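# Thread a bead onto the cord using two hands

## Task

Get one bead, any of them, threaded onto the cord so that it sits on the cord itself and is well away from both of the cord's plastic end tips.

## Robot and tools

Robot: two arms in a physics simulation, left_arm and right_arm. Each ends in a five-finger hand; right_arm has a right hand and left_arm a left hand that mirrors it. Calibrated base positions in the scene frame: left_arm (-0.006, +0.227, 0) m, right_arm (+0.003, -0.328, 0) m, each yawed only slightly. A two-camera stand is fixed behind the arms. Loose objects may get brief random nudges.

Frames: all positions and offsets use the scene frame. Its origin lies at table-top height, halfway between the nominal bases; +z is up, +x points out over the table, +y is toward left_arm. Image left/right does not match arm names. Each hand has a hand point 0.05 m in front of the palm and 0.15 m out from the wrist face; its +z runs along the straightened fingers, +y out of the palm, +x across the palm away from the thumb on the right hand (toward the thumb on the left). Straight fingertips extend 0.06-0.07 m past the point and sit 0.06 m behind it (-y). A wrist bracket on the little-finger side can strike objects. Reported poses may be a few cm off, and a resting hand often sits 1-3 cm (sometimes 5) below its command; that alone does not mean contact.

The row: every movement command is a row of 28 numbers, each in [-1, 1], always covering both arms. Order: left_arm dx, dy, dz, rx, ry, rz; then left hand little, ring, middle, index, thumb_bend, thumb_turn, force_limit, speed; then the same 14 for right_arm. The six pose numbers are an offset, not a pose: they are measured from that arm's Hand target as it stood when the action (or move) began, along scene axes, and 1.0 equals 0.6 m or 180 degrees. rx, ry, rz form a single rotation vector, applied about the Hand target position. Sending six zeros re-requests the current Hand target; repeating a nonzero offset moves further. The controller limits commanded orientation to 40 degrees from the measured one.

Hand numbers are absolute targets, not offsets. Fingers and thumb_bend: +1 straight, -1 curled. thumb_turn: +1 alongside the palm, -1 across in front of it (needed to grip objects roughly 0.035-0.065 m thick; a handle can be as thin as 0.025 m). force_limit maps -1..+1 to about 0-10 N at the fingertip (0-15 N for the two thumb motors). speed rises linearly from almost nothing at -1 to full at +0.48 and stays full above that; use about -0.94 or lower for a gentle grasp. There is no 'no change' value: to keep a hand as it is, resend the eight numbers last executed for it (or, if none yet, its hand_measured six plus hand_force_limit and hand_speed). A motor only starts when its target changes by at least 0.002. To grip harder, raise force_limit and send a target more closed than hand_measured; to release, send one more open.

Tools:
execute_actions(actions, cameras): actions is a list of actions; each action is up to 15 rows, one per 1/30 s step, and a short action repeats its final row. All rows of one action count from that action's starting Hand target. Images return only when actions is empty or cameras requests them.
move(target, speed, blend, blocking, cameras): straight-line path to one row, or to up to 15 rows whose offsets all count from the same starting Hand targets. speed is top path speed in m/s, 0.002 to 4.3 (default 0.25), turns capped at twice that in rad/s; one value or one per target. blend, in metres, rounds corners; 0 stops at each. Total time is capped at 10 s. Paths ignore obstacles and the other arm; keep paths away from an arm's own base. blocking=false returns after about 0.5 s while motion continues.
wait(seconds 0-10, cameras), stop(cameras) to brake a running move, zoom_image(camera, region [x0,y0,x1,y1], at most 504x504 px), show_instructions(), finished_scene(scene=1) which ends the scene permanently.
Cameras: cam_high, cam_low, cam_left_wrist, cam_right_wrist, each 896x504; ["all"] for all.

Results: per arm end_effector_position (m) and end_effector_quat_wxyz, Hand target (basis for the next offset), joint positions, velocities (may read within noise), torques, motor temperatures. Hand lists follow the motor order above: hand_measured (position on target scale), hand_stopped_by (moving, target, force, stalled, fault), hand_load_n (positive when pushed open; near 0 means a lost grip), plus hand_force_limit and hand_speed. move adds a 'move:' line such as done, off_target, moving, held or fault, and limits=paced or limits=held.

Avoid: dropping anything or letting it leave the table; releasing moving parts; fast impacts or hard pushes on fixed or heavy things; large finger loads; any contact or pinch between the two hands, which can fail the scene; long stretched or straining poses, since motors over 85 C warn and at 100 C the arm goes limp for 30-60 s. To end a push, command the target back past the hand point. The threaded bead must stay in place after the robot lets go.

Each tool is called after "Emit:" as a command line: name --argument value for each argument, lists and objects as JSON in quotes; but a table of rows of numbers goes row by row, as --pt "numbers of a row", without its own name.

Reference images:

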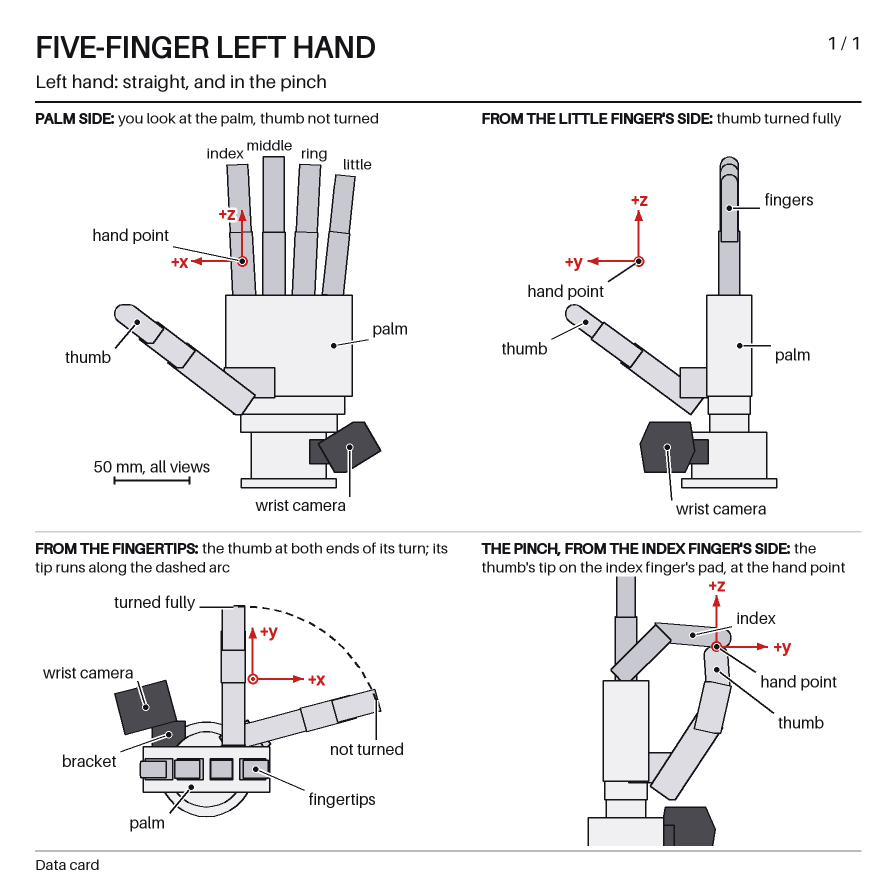

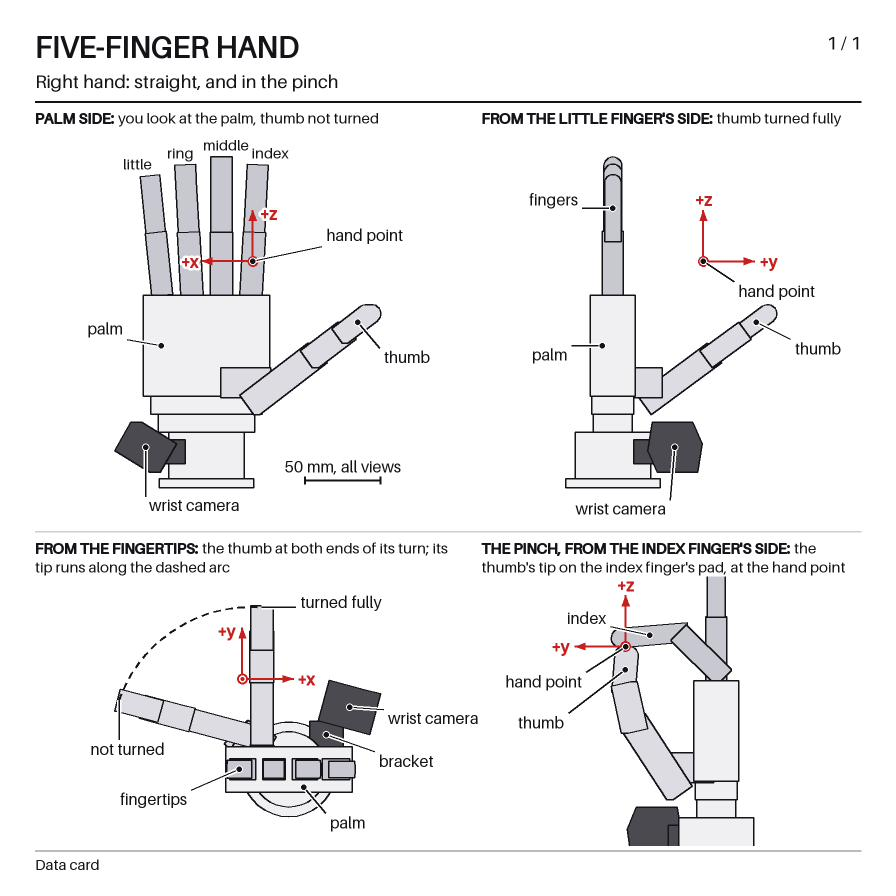

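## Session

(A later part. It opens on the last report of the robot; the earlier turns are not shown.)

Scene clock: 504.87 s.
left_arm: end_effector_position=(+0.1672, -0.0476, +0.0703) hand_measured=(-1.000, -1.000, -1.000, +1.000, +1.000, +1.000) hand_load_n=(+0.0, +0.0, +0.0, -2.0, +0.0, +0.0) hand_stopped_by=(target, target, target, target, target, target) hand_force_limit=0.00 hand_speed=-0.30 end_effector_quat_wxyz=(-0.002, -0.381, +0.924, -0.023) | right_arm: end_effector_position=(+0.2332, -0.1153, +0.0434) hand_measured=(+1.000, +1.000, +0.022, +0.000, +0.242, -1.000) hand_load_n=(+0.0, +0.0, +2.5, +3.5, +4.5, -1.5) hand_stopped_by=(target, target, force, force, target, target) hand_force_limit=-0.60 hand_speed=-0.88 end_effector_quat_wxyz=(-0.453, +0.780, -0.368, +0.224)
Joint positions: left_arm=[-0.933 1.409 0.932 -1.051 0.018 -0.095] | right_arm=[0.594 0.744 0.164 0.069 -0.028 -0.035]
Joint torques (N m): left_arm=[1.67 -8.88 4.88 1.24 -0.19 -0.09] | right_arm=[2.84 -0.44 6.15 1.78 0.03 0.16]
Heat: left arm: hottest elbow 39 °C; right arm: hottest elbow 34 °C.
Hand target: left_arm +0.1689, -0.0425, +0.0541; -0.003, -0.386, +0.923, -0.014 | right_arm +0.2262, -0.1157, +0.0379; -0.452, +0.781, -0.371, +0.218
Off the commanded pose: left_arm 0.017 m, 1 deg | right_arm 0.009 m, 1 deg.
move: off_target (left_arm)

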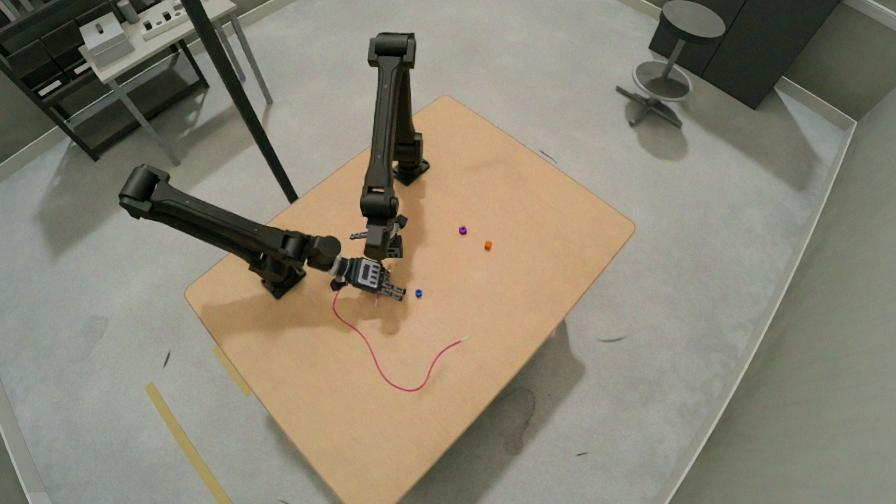

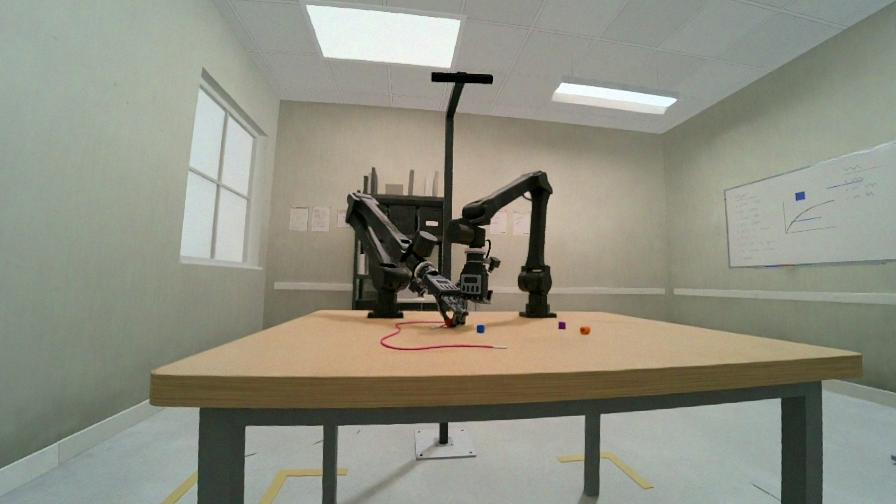

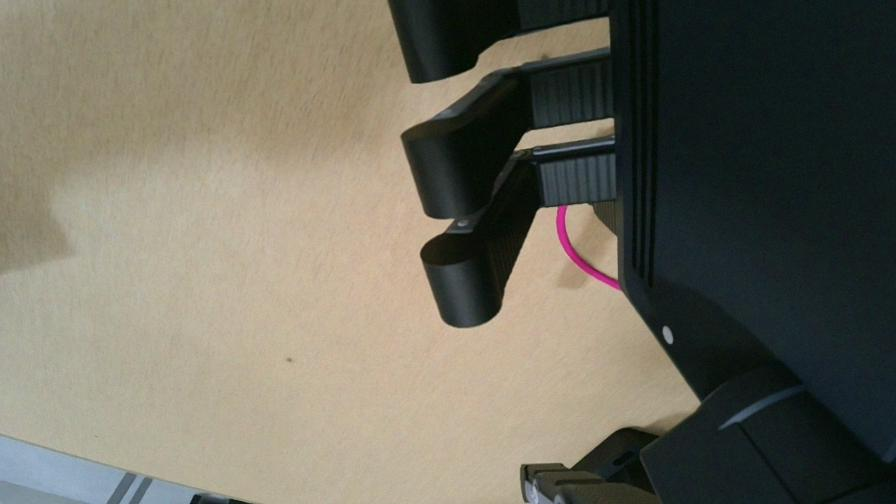

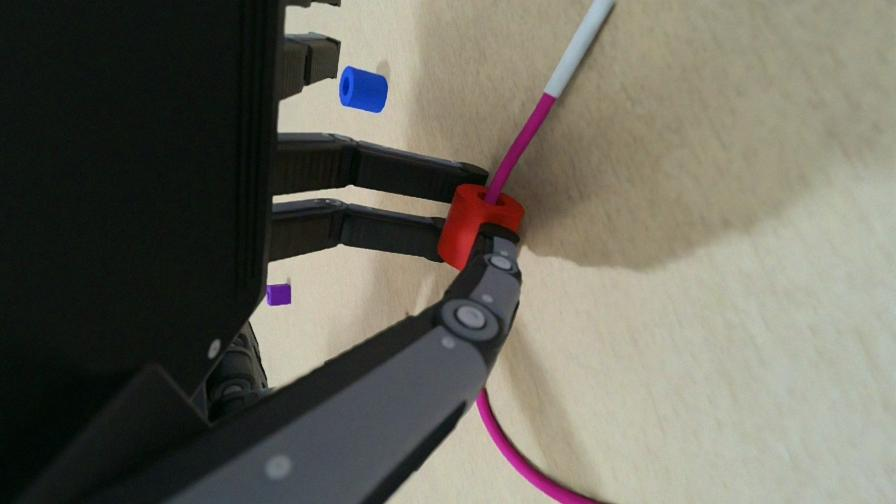

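Emit:
move --pt "0 0 0.045 0 0 0 -1 -1 -1 1 1 1 0 -0.3 0 0 0 0 0 0 1 1 -0.15 -0.15 0.24 -1 -0.6 -0.88" --pt "0 0 0.045 0 0 0 -1 -1 -1 1 1 1 0 -0.3 0.0575 -0.071 0.0 0 0 0 1 1 -0.15 -0.15 0.24 -1 -0.6 -0.88" --cameras '["cam_high","cam_left_wrist","cam_right_wrist"]' --speed 0.05

Emit:
zoom_image --camera "cam_high" --region '[340, 240, 400, 300]'

Scene clock: 518.23 s.
left_arm: end_effector_position=(+0.1626, -0.0419, +0.0722) hand_measured=(-1.000, -1.000, -1.000, +1.000, +1.000, +1.000) hand_load_n=(+0.0, +0.0, +0.0, +0.0, +0.0, +0.0) hand_stopped_by=(target, target, target, target, target, target) hand_force_limit=0.00 hand_speed=-0.30 end_effector_quat_wxyz=(-0.006, -0.381, +0.924, -0.011) | right_arm: end_effector_position=(+0.2554, -0.1544, +0.0394) hand_measured=(+1.000, +1.000, +0.022, +0.000, +0.242, -1.000) hand_load_n=(+0.0, +0.0, +2.5, +4.0, +3.5, -1.5) hand_stopped_by=(target, target, force, force, target, target) hand_force_limit=-0.60 hand_speed=-0.88 end_effector_quat_wxyz=(-0.459, +0.778, -0.373, +0.212)
Joint positions: left_arm=[-0.933 1.407 0.932 -1.078 0.018 -0.095] | right_arm=[0.308 0.779 0.164 0.078 -0.295 -0.157]
Joint torques (N m): left_arm=[1.55 -11.69 8.02 -0.98 -0.2 -0.1] | right_arm=[0.73 1.49 7.56 1.87 -0.15 -0.22]
Motor temperatures (°C): left_arm=[24 31 38 28 23 26] | right_arm=[25 27 34 23 26 25]
Heat: left arm: hottest elbow 38 °C; right arm: hottest elbow 34 °C.
Hand target: left_arm +0.1689, -0.0425, +0.0812; -0.003, -0.386, +0.923, -0.014 | right_arm +0.2608, -0.1584, +0.0379; -0.452, +0.781, -0.372, +0.218
Off the commanded pose: left_arm 0.011 m, 1 deg | right_arm 0.007 m, 1 deg.
move: off_target (left_arm)
Images, in order (width x height): cam_high 896x504, cam_left_wrist 896x504, cam_right_wrist 896x504.

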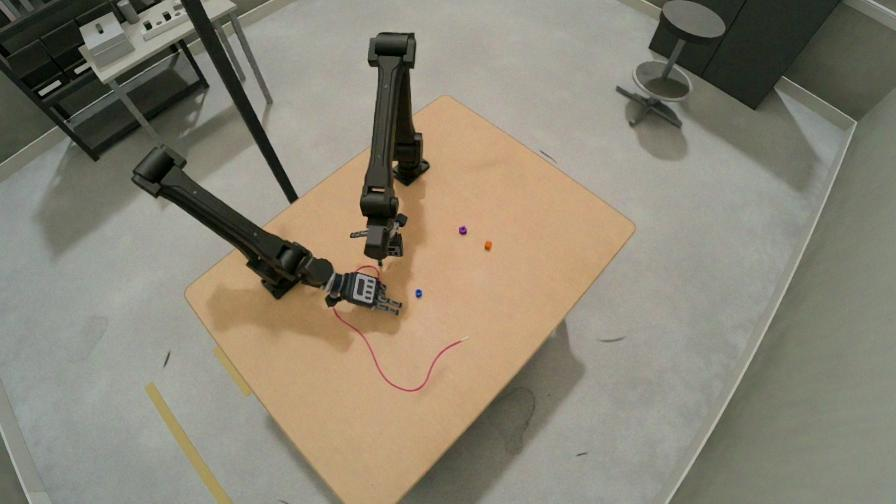

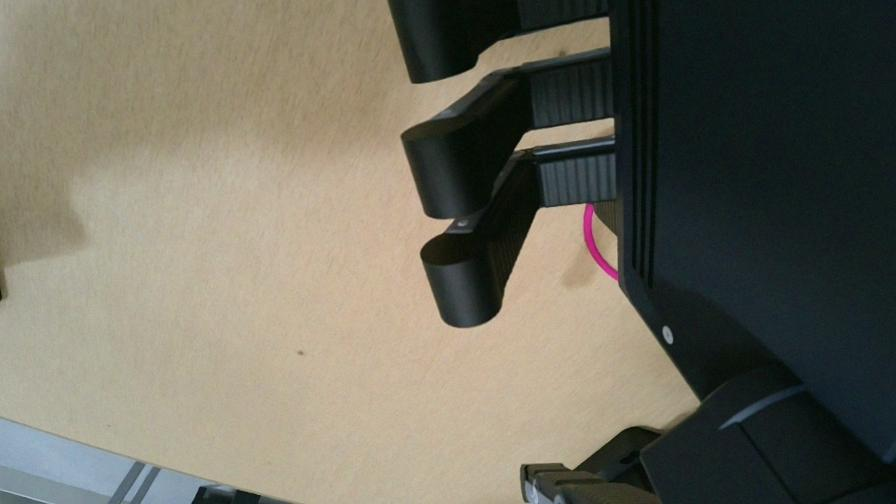

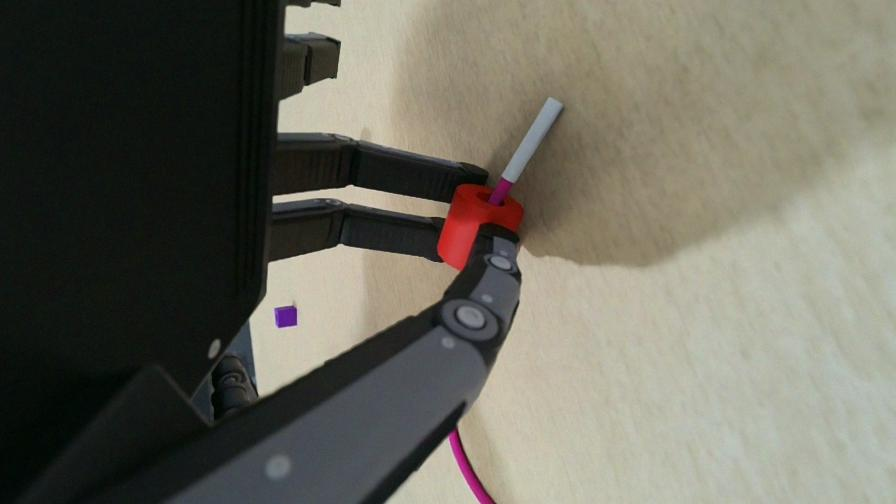

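Scaled by 8.400 from the camera's 896x504 image, which has a finer 1280x720 frame.

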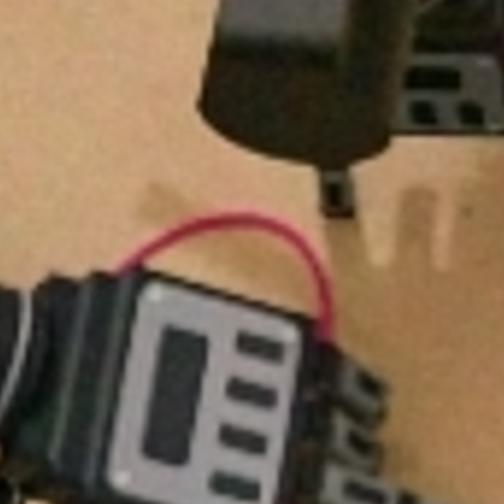

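Emit:
move --pt "0 0 0.04 0 0 0 -1 -1 -1 1 1 1 0 -0.3 0 0 0 0 0 0 1 1 -0.15 -0.15 0.24 -1 -0.6 -0.88" --pt "-0.008 -0.035 0.04 0 0 0 -1 -1 -1 1 1 1 0 -0.3 0 0 0 0 0 0 1 1 -0.15 -0.15 0.24 -1 -0.6 -0.88" --cameras '["cam_high","cam_low","cam_left_wrist","cam_right_wrist"]' --speed 0.05

Emit:
zoom_image --camera "cam_high" --region '[340, 240, 400, 300]'

Emit:
zoom_image --camera "cam_low" --region '[420, 280, 490, 340]'

Scene clock: 577.50 s.
left_arm: end_effector_position=(+0.1564, -0.0474, +0.0943) hand_measured=(-1.000, -1.000, -1.000, +1.000, +1.000, +1.000) hand_load_n=(+0.0, +0.0, +0.0, +0.0, +0.0, +0.0) hand_stopped_by=(target, target, target, target, target, target) hand_force_limit=0.00 hand_speed=-0.30 end_effector_quat_wxyz=(-0.008, -0.388, +0.922, -0.004) | right_arm: end_effector_position=(+0.2554, -0.1544, +0.0394) hand_measured=(+1.000, +1.000, +0.022, +0.000, +0.242, -1.000) hand_load_n=(+0.0, +0.0, +2.5, +4.0, +3.5, -1.5) hand_stopped_by=(target, target, force, force, target, target) hand_force_limit=-0.60 hand_speed=-0.88 end_effector_quat_wxyz=(-0.459, +0.778, -0.373, +0.212)
Joint positions: left_arm=[-0.954 1.39 0.978 -1.155 0.017 -0.131] | right_arm=[0.308 0.779 0.164 0.078 -0.295 -0.158]
Joint torques (N m): left_arm=[-0.44 -9.7 10.39 -0.66 -0.19 -0.2] | right_arm=[0.79 1.38 7.49 1.91 -0.15 -0.25]
Heat: left arm: hottest elbow 40 °C; right arm: hottest elbow 36 °C.
Hand target: left_arm +0.1641, -0.0635, +0.1052; -0.003, -0.386, +0.922, -0.014 | right_arm +0.2607, -0.1584, +0.0379; -0.452, +0.781, -0.372, +0.218
Off the commanded pose: left_arm 0.021 m, 1 deg | right_arm 0.007 m, 1 deg.
move: off_target (left_arm)

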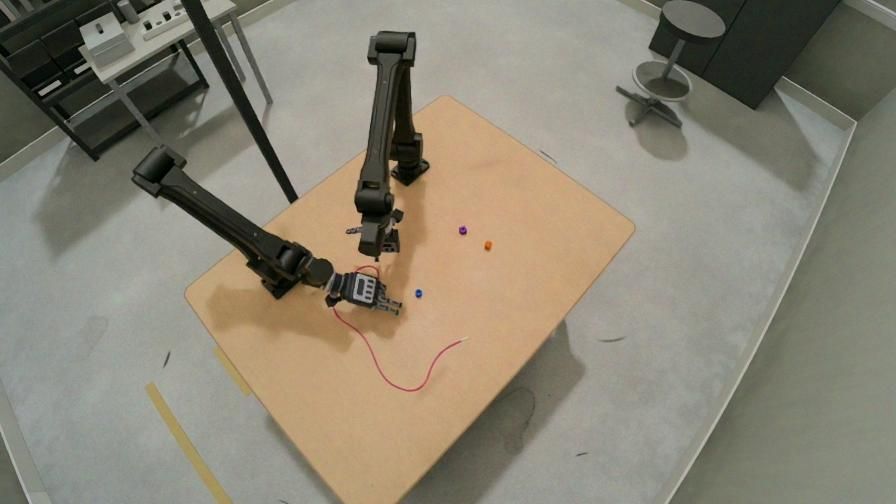

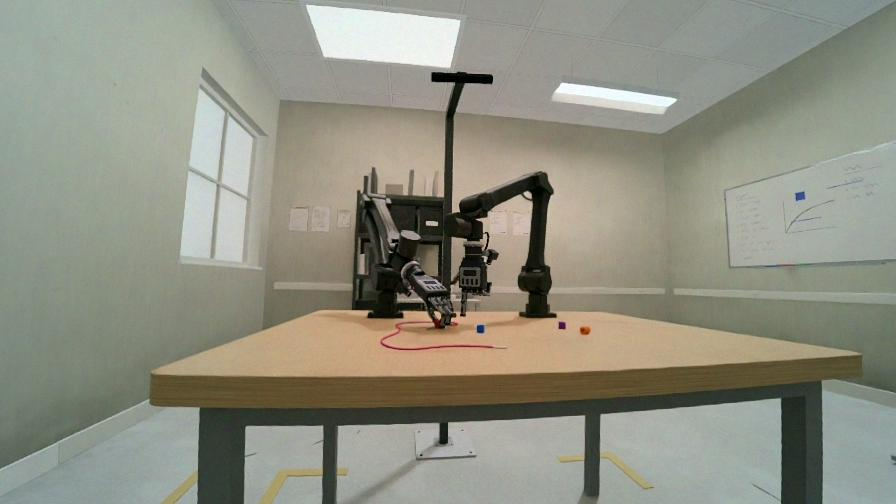

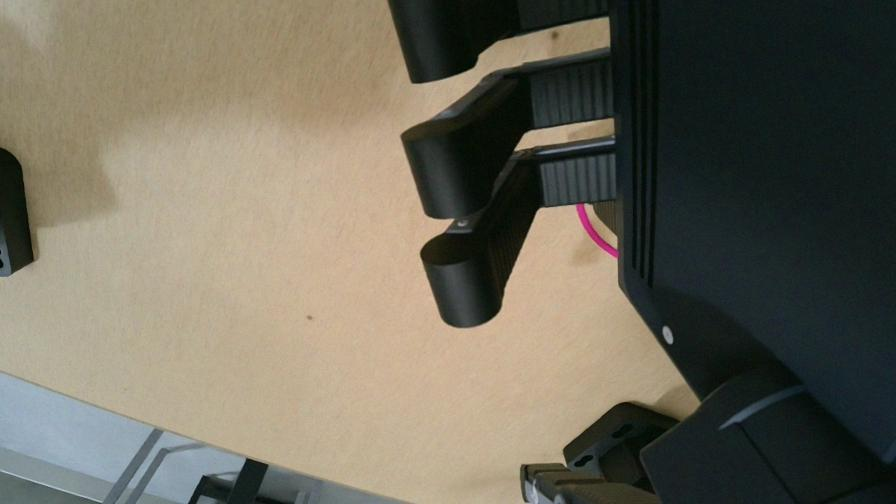

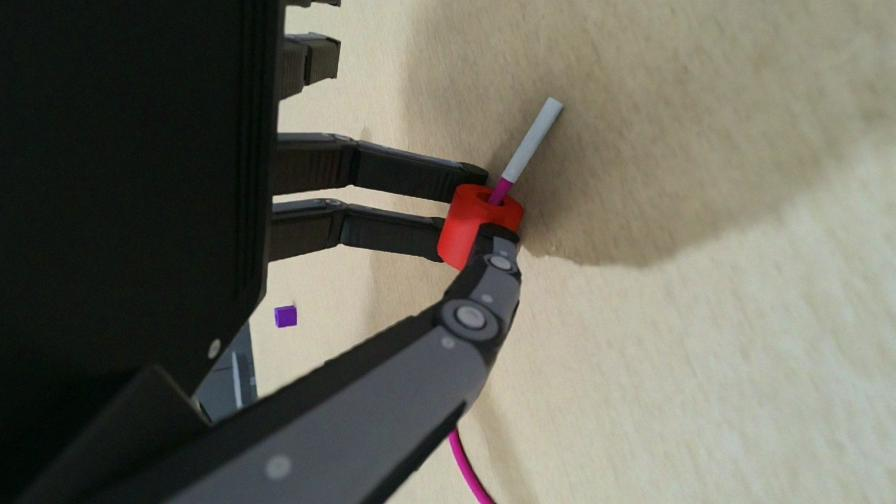

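Scaled by 8.400 from the camera's 896x504 image, which has a finer 1280x720 frame.

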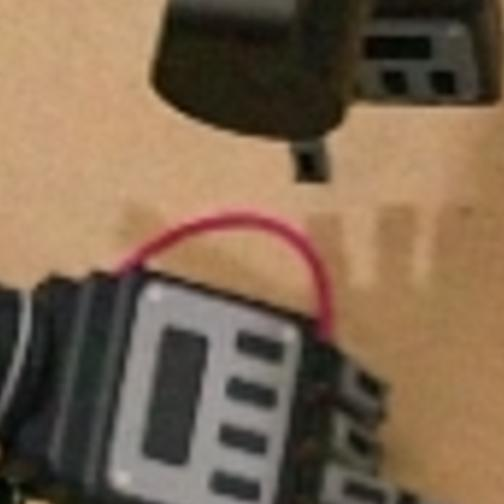

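Scaled by 7.200 from the camera's 896x504 image, which has a finer 1280x720 frame.

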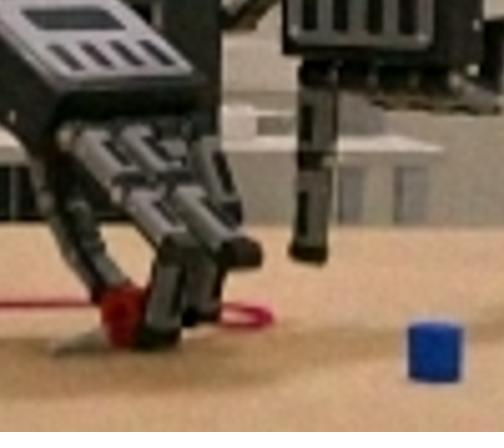

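Emit:
move --target '[-0.005,-0.027,-0.01,0,0,0,-1,-1,-1,1,1,1,0,-0.3, 0,0,0,0,0,0,1,1,-0.15,-0.15,0.24,-1,-0.6,-0.88]' --cameras '["cam_high","cam_low"]' --speed 0.05

Emit:
zoom_image --camera "cam_high" --region '[340, 240, 400, 300]'

Emit:
zoom_image --camera "cam_low" --region '[420, 280, 490, 340]'

Scene clock: 584.73 s.
left_arm: end_effector_position=(+0.1511, -0.0588, +0.0889) hand_measured=(-1.000, -1.000, -1.000, +1.000, +1.000, +1.000) hand_load_n=(+0.0, +0.0, +0.5, +0.0, +0.0, +0.0) hand_stopped_by=(target, target, target, target, target, target) hand_force_limit=0.00 hand_speed=-0.30 end_effector_quat_wxyz=(-0.010, -0.389, +0.921, +0.005) | right_arm: end_effector_position=(+0.2554, -0.1544, +0.0394) hand_measured=(+1.000, +1.000, +0.022, +0.000, +0.242, -1.000) hand_load_n=(+0.0, +0.0, +3.0, +4.0, +3.0, -1.5) hand_stopped_by=(target, target, force, force, target, target) hand_force_limit=-0.60 hand_speed=-0.88 end_effector_quat_wxyz=(-0.459, +0.778, -0.373, +0.212)
Joint positions: left_arm=[-0.983 1.426 0.995 -1.155 0.017 -0.161] | right_arm=[0.308 0.779 0.164 0.078 -0.295 -0.158]
Joint torques (N m): left_arm=[-0.44 -10.34 10.48 -0.05 -0.2 -0.16] | right_arm=[0.62 1.32 7.53 1.88 -0.16 -0.23]
Heat: left arm: hottest elbow 42 °C; right arm: hottest elbow 36 °C.
Hand target: left_arm +0.1612, -0.0797, +0.0993; -0.003, -0.386, +0.922, -0.014 | right_arm +0.2607, -0.1584, +0.0379; -0.452, +0.781, -0.372, +0.218
Off the commanded pose: left_arm 0.025 m, 2 deg | right_arm 0.007 m, 1 deg.
move: off_target (left_arm)
Images, in order (width x height): cam_high 896x504, cam_low 896x504.

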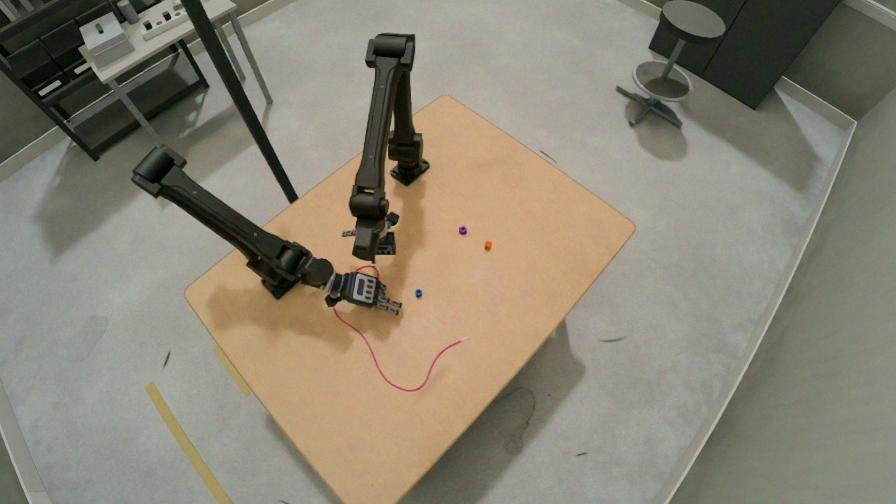

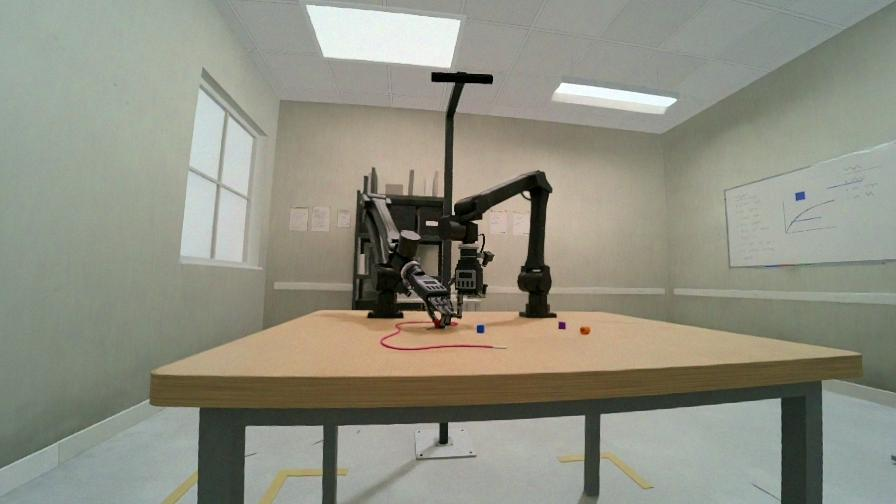

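Scaled by 8.400 from the camera's 896x504 image, which has a finer 1280x720 frame.

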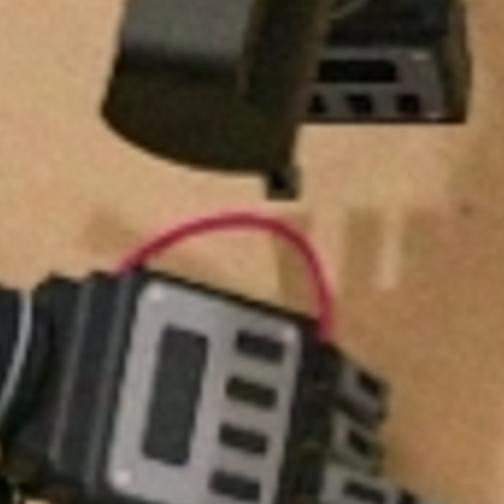

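Scaled by 7.200 from the camera's 896x504 image, which has a finer 1280x720 frame.

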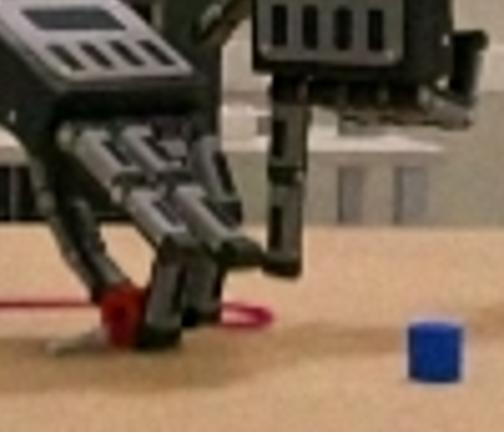

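Emit:
move --target '[0,-0.01,-0.02,0,0,0,-1,-1,-1,1,1,1,0,-0.3, 0,0,0,0,0,0,1,1,-0.15,-0.15,0.24,-1,-0.6,-0.88]' --cameras '["cam_high","cam_low"]' --speed 0.05

Emit:
zoom_image --camera "cam_high" --region '[340, 240, 400, 300]'

Emit:
zoom_image --camera "cam_low" --region '[420, 280, 490, 340]'

Scene clock: 592.73 s.
left_arm: end_effector_position=(+0.1517, -0.0643, +0.0796) hand_measured=(-1.000, -1.000, -1.000, +1.000, +1.000, +1.000) hand_load_n=(+0.0, +0.0, +0.0, +0.0, +0.0, +0.0) hand_stopped_by=(target, target, target, target, target, target) hand_force_limit=0.00 hand_speed=-0.30 end_effector_quat_wxyz=(-0.010, -0.390, +0.921, +0.007) | right_arm: end_effector_position=(+0.2554, -0.1544, +0.0394) hand_measured=(+1.000, +1.000, +0.022, +0.000, +0.242, -1.000) hand_load_n=(+0.0, +0.0, +3.0, +4.0, +3.5, -1.5) hand_stopped_by=(target, target, force, force, target, target) hand_force_limit=-0.60 hand_speed=-0.88 end_effector_quat_wxyz=(-0.459, +0.778, -0.373, +0.212)
Joint positions: left_arm=[-0.991 1.452 0.995 -1.132 0.016 -0.171] | right_arm=[0.308 0.779 0.164 0.078 -0.295 -0.158]
Joint torques (N m): left_arm=[-0.56 -10.58 9.89 0.42 -0.2 -0.15] | right_arm=[0.67 1.67 7.53 1.91 -0.13 -0.23]
Motor temperatures (°C): left_arm=[24 31 44 27 23 26] | right_arm=[25 27 36 23 25 25]
Heat: left arm: hottest elbow 44 °C; right arm: hottest elbow 36 °C.
Hand target: left_arm +0.1613, -0.0858, +0.0873; -0.003, -0.386, +0.922, -0.015 | right_arm +0.2607, -0.1584, +0.0379; -0.452, +0.781, -0.372, +0.218
Off the commanded pose: left_arm 0.025 m, 3 deg | right_arm 0.007 m, 1 deg.
move: off_target (left_arm)
Images, in order (width x height): cam_high 896x504, cam_low 896x504.

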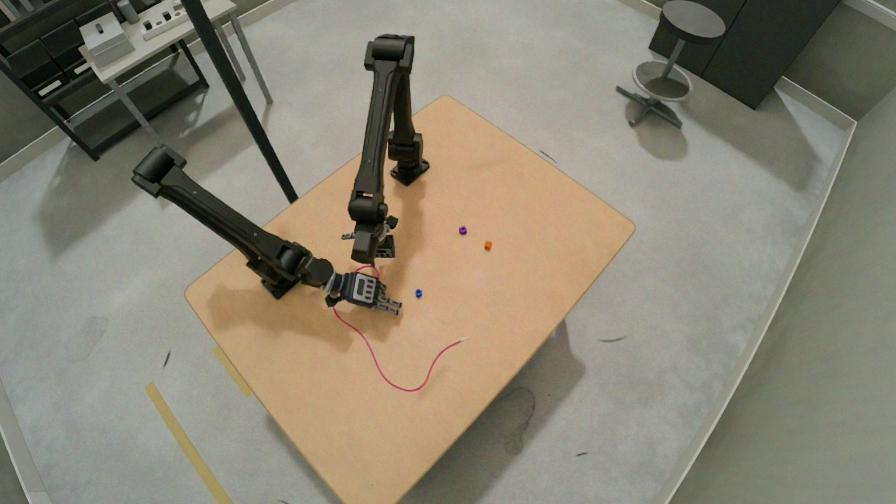

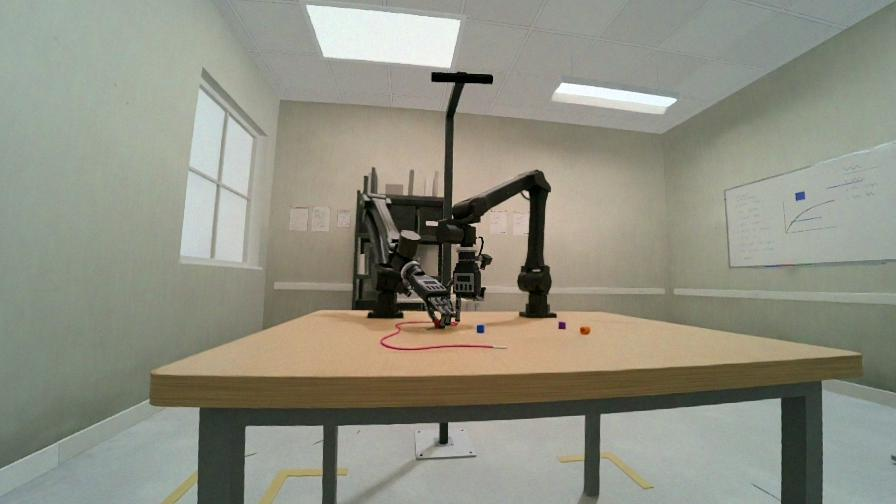

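Scaled by 8.400 from the camera's 896x504 image, which has a finer 1280x720 frame.

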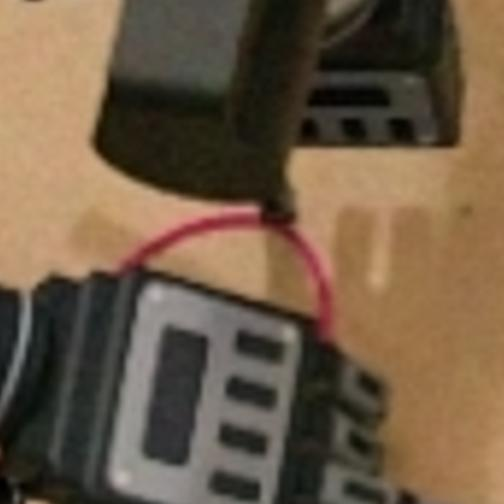

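Scaled by 7.200 from the camera's 896x504 image, which has a finer 1280x720 frame.

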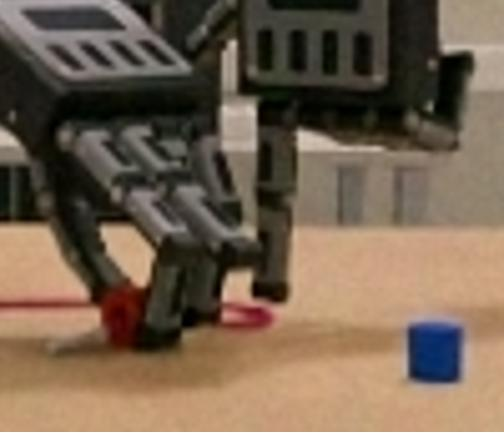

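Emit:
move --target '[0,0.002,-0.042,0,0,0,-1,-1,-1,1,1,1,0,-0.3, 0,0,0,0,0,0,1,1,-0.15,-0.15,0.24,-1,-0.6,-0.88]' --cameras '["cam_high","cam_low"]' --speed 0.04

Emit:
zoom_image --camera "cam_high" --region '[340, 240, 400, 300]'

Emit:
zoom_image --camera "cam_low" --region '[420, 280, 490, 340]'

Scene clock: 599.27 s.
left_arm: end_effector_position=(+0.1607, -0.0794, +0.0712) hand_measured=(-1.000, -1.000, -1.000, +1.000, +1.000, +1.000) hand_load_n=(+0.0, +0.0, +0.0, -1.5, +0.0, +0.0) hand_stopped_by=(target, target, target, target, target, target) hand_force_limit=0.00 hand_speed=-0.30 end_effector_quat_wxyz=(-0.006, -0.388, +0.921, -0.019) | right_arm: end_effector_position=(+0.2554, -0.1544, +0.0394) hand_measured=(+1.000, +1.000, +0.022, +0.000, +0.242, -1.000) hand_load_n=(+0.0, +0.0, +3.0, +4.0, +3.5, -1.5) hand_stopped_by=(target, target, force, force, target, target) hand_force_limit=-0.60 hand_speed=-0.88 end_effector_quat_wxyz=(-0.459, +0.778, -0.373, +0.212)
Joint positions: left_arm=[-0.994 1.468 0.995 -1.063 0.02 -0.171] | right_arm=[0.308 0.779 0.164 0.078 -0.295 -0.158]
Joint torques (N m): left_arm=[-0.26 -9.76 6.79 0.66 -0.33 -0.15] | right_arm=[1.08 1.55 7.53 1.91 -0.15 -0.25]
Heat: left arm: hottest elbow 44 °C; right arm: hottest elbow 36 °C.
Hand target: left_arm +0.1612, -0.0846, +0.0620; -0.003, -0.386, +0.923, -0.014 | right_arm +0.2607, -0.1584, +0.0379; -0.452, +0.781, -0.372, +0.218
Off the commanded pose: left_arm 0.010 m, 1 deg | right_arm 0.007 m, 1 deg.
move: done
Images, in order (width x height): cam_high 896x504, cam_low 896x504.

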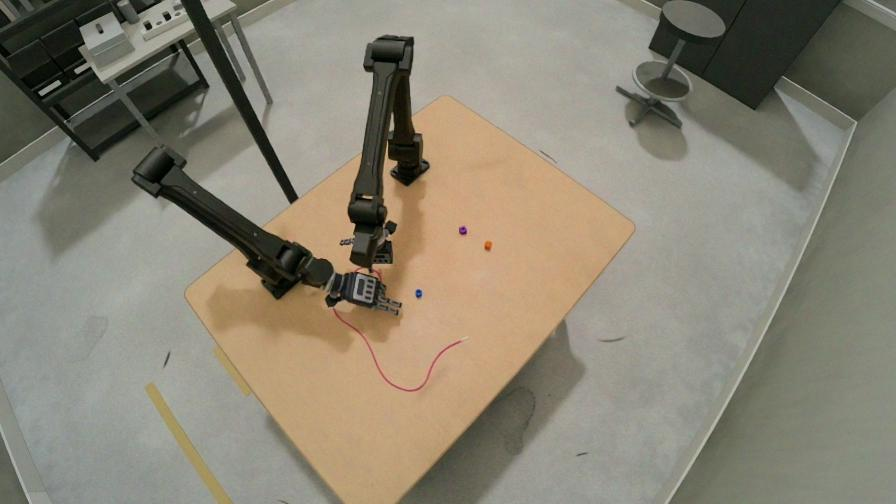

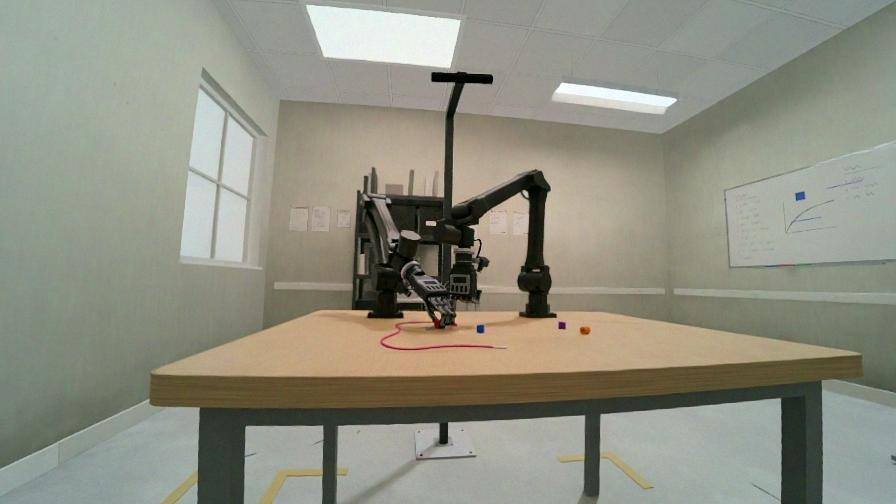

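Scaled by 8.400 from the camera's 896x504 image, which has a finer 1280x720 frame.

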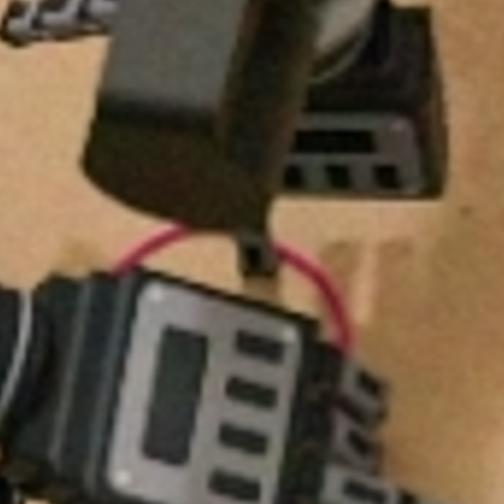

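Scaled by 7.200 from the camera's 896x504 image, which has a finer 1280x720 frame.

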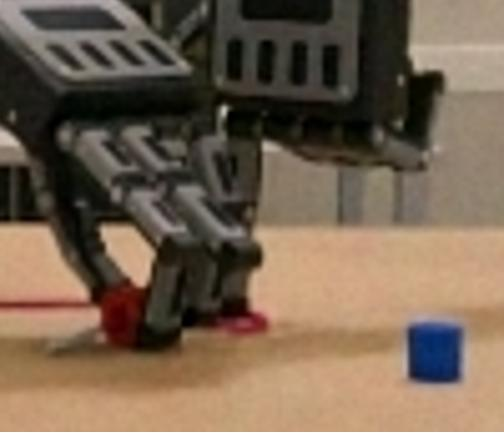

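Emit:
move --pt "0 0 0.04 0 0 0 -1 -1 -1 1 1 1 0 -0.3 0 0 0 0 0 0 1 1 -0.15 -0.15 0.24 -1 -0.6 -0.88" --pt "0 0.04 0.04 0 0 0 -1 -1 -1 1 1 1 0 -0.3 0 0 0 0 0 0 1 1 -0.15 -0.15 0.24 -1 -0.6 -0.88" --pt "0 0.02 0.025 0 0 0 -1 -1 -1 1 1 1 0 -0.3 0 0 0 0 0 0 1 1 -0.15 -0.15 0.24 -1 -0.6 -0.88" --cameras '["cam_high","cam_low","cam_right_wrist"]' --speed 0.06

Emit:
zoom_image --camera "cam_high" --region '[340, 240, 400, 300]'

Emit:
zoom_image --camera "cam_low" --region '[420, 280, 490, 340]'

Scene clock: 613.37 s.
left_arm: end_effector_position=(+0.1611, -0.0700, +0.0826) hand_measured=(-1.000, -1.000, -1.000, +1.000, +1.000, +1.000) hand_load_n=(+0.0, +0.0, +0.0, +0.0, +0.0, +0.0) hand_stopped_by=(target, target, target, target, target, target) hand_force_limit=0.00 hand_speed=-0.30 end_effector_quat_wxyz=(-0.004, -0.385, +0.923, -0.017) | right_arm: end_effector_position=(+0.2554, -0.1544, +0.0394) hand_measured=(+1.000, +1.000, +0.022, +0.000, +0.242, -1.000) hand_load_n=(+0.0, +0.0, +2.5, +4.0, +3.5, -1.5) hand_stopped_by=(target, target, force, force, target, target) hand_force_limit=-0.60 hand_speed=-0.88 end_effector_quat_wxyz=(-0.459, +0.778, -0.373, +0.212)
Joint positions: left_arm=[-0.981 1.439 0.997 -1.099 0.016 -0.151] | right_arm=[0.308 0.779 0.164 0.078 -0.295 -0.158]
Joint torques (N m): left_arm=[0.26 -10.58 6.49 0.4 -0.18 -0.18] | right_arm=[0.79 1.96 7.5 1.91 -0.15 -0.24]
Heat: left arm: hottest elbow 43 °C; right arm: hottest elbow 36 °C.
Hand target: left_arm +0.1611, -0.0725, +0.0770; -0.003, -0.386, +0.923, -0.014 | right_arm +0.2607, -0.1584, +0.0379; -0.452, +0.781, -0.372, +0.218
Off the commanded pose: left_arm 0.006 m, 0 deg | right_arm 0.007 m, 1 deg.
move: done
Images, in order (width x height): cam_high 896x504, cam_low 896x504, cam_right_wrist 896x504.

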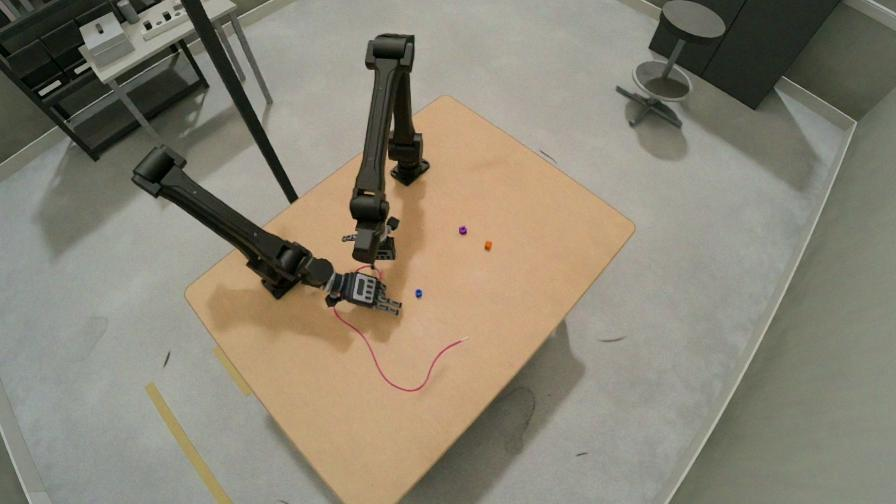

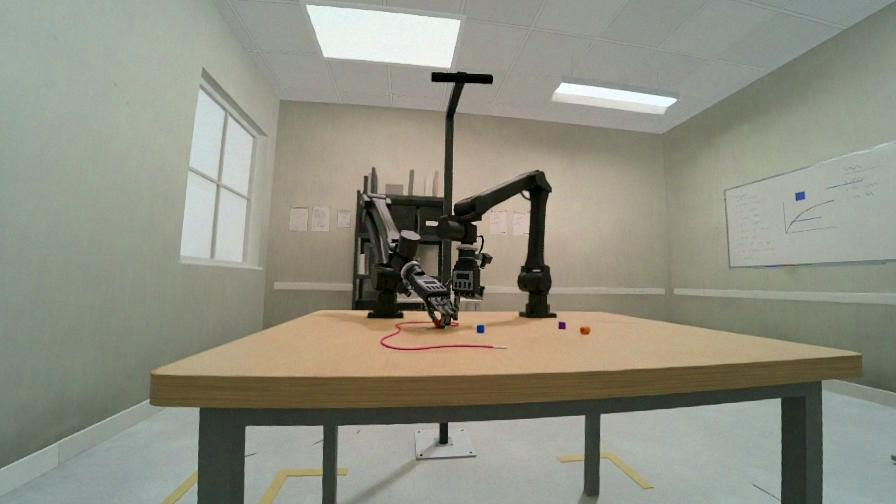

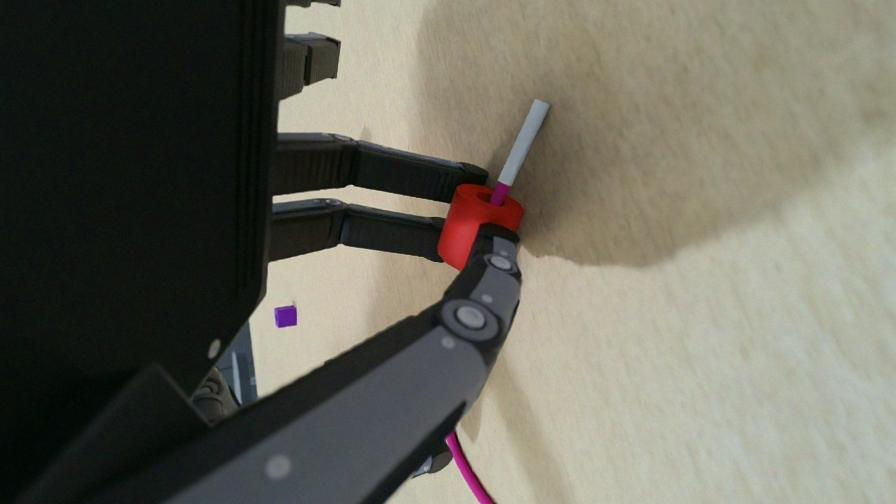

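Scaled by 8.400 from the camera's 896x504 image, which has a finer 1280x720 frame.

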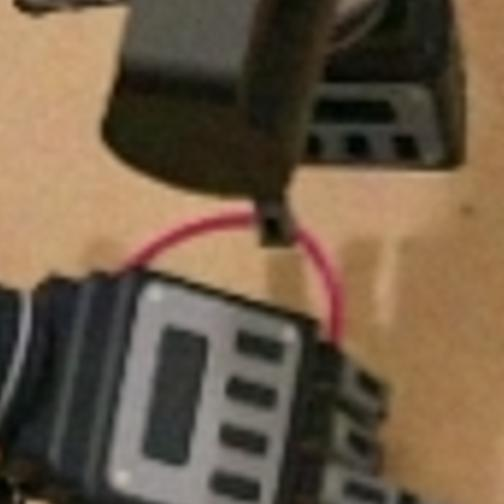

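Scaled by 7.200 from the camera's 896x504 image, which has a finer 1280x720 frame.

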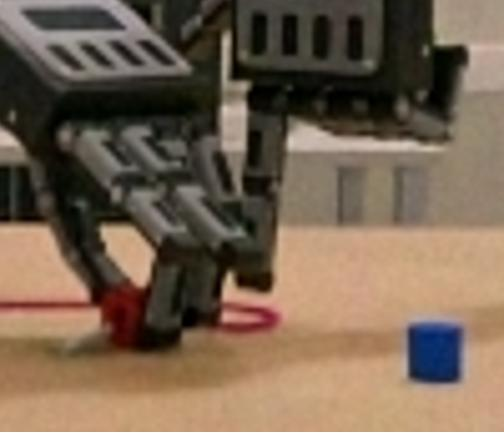

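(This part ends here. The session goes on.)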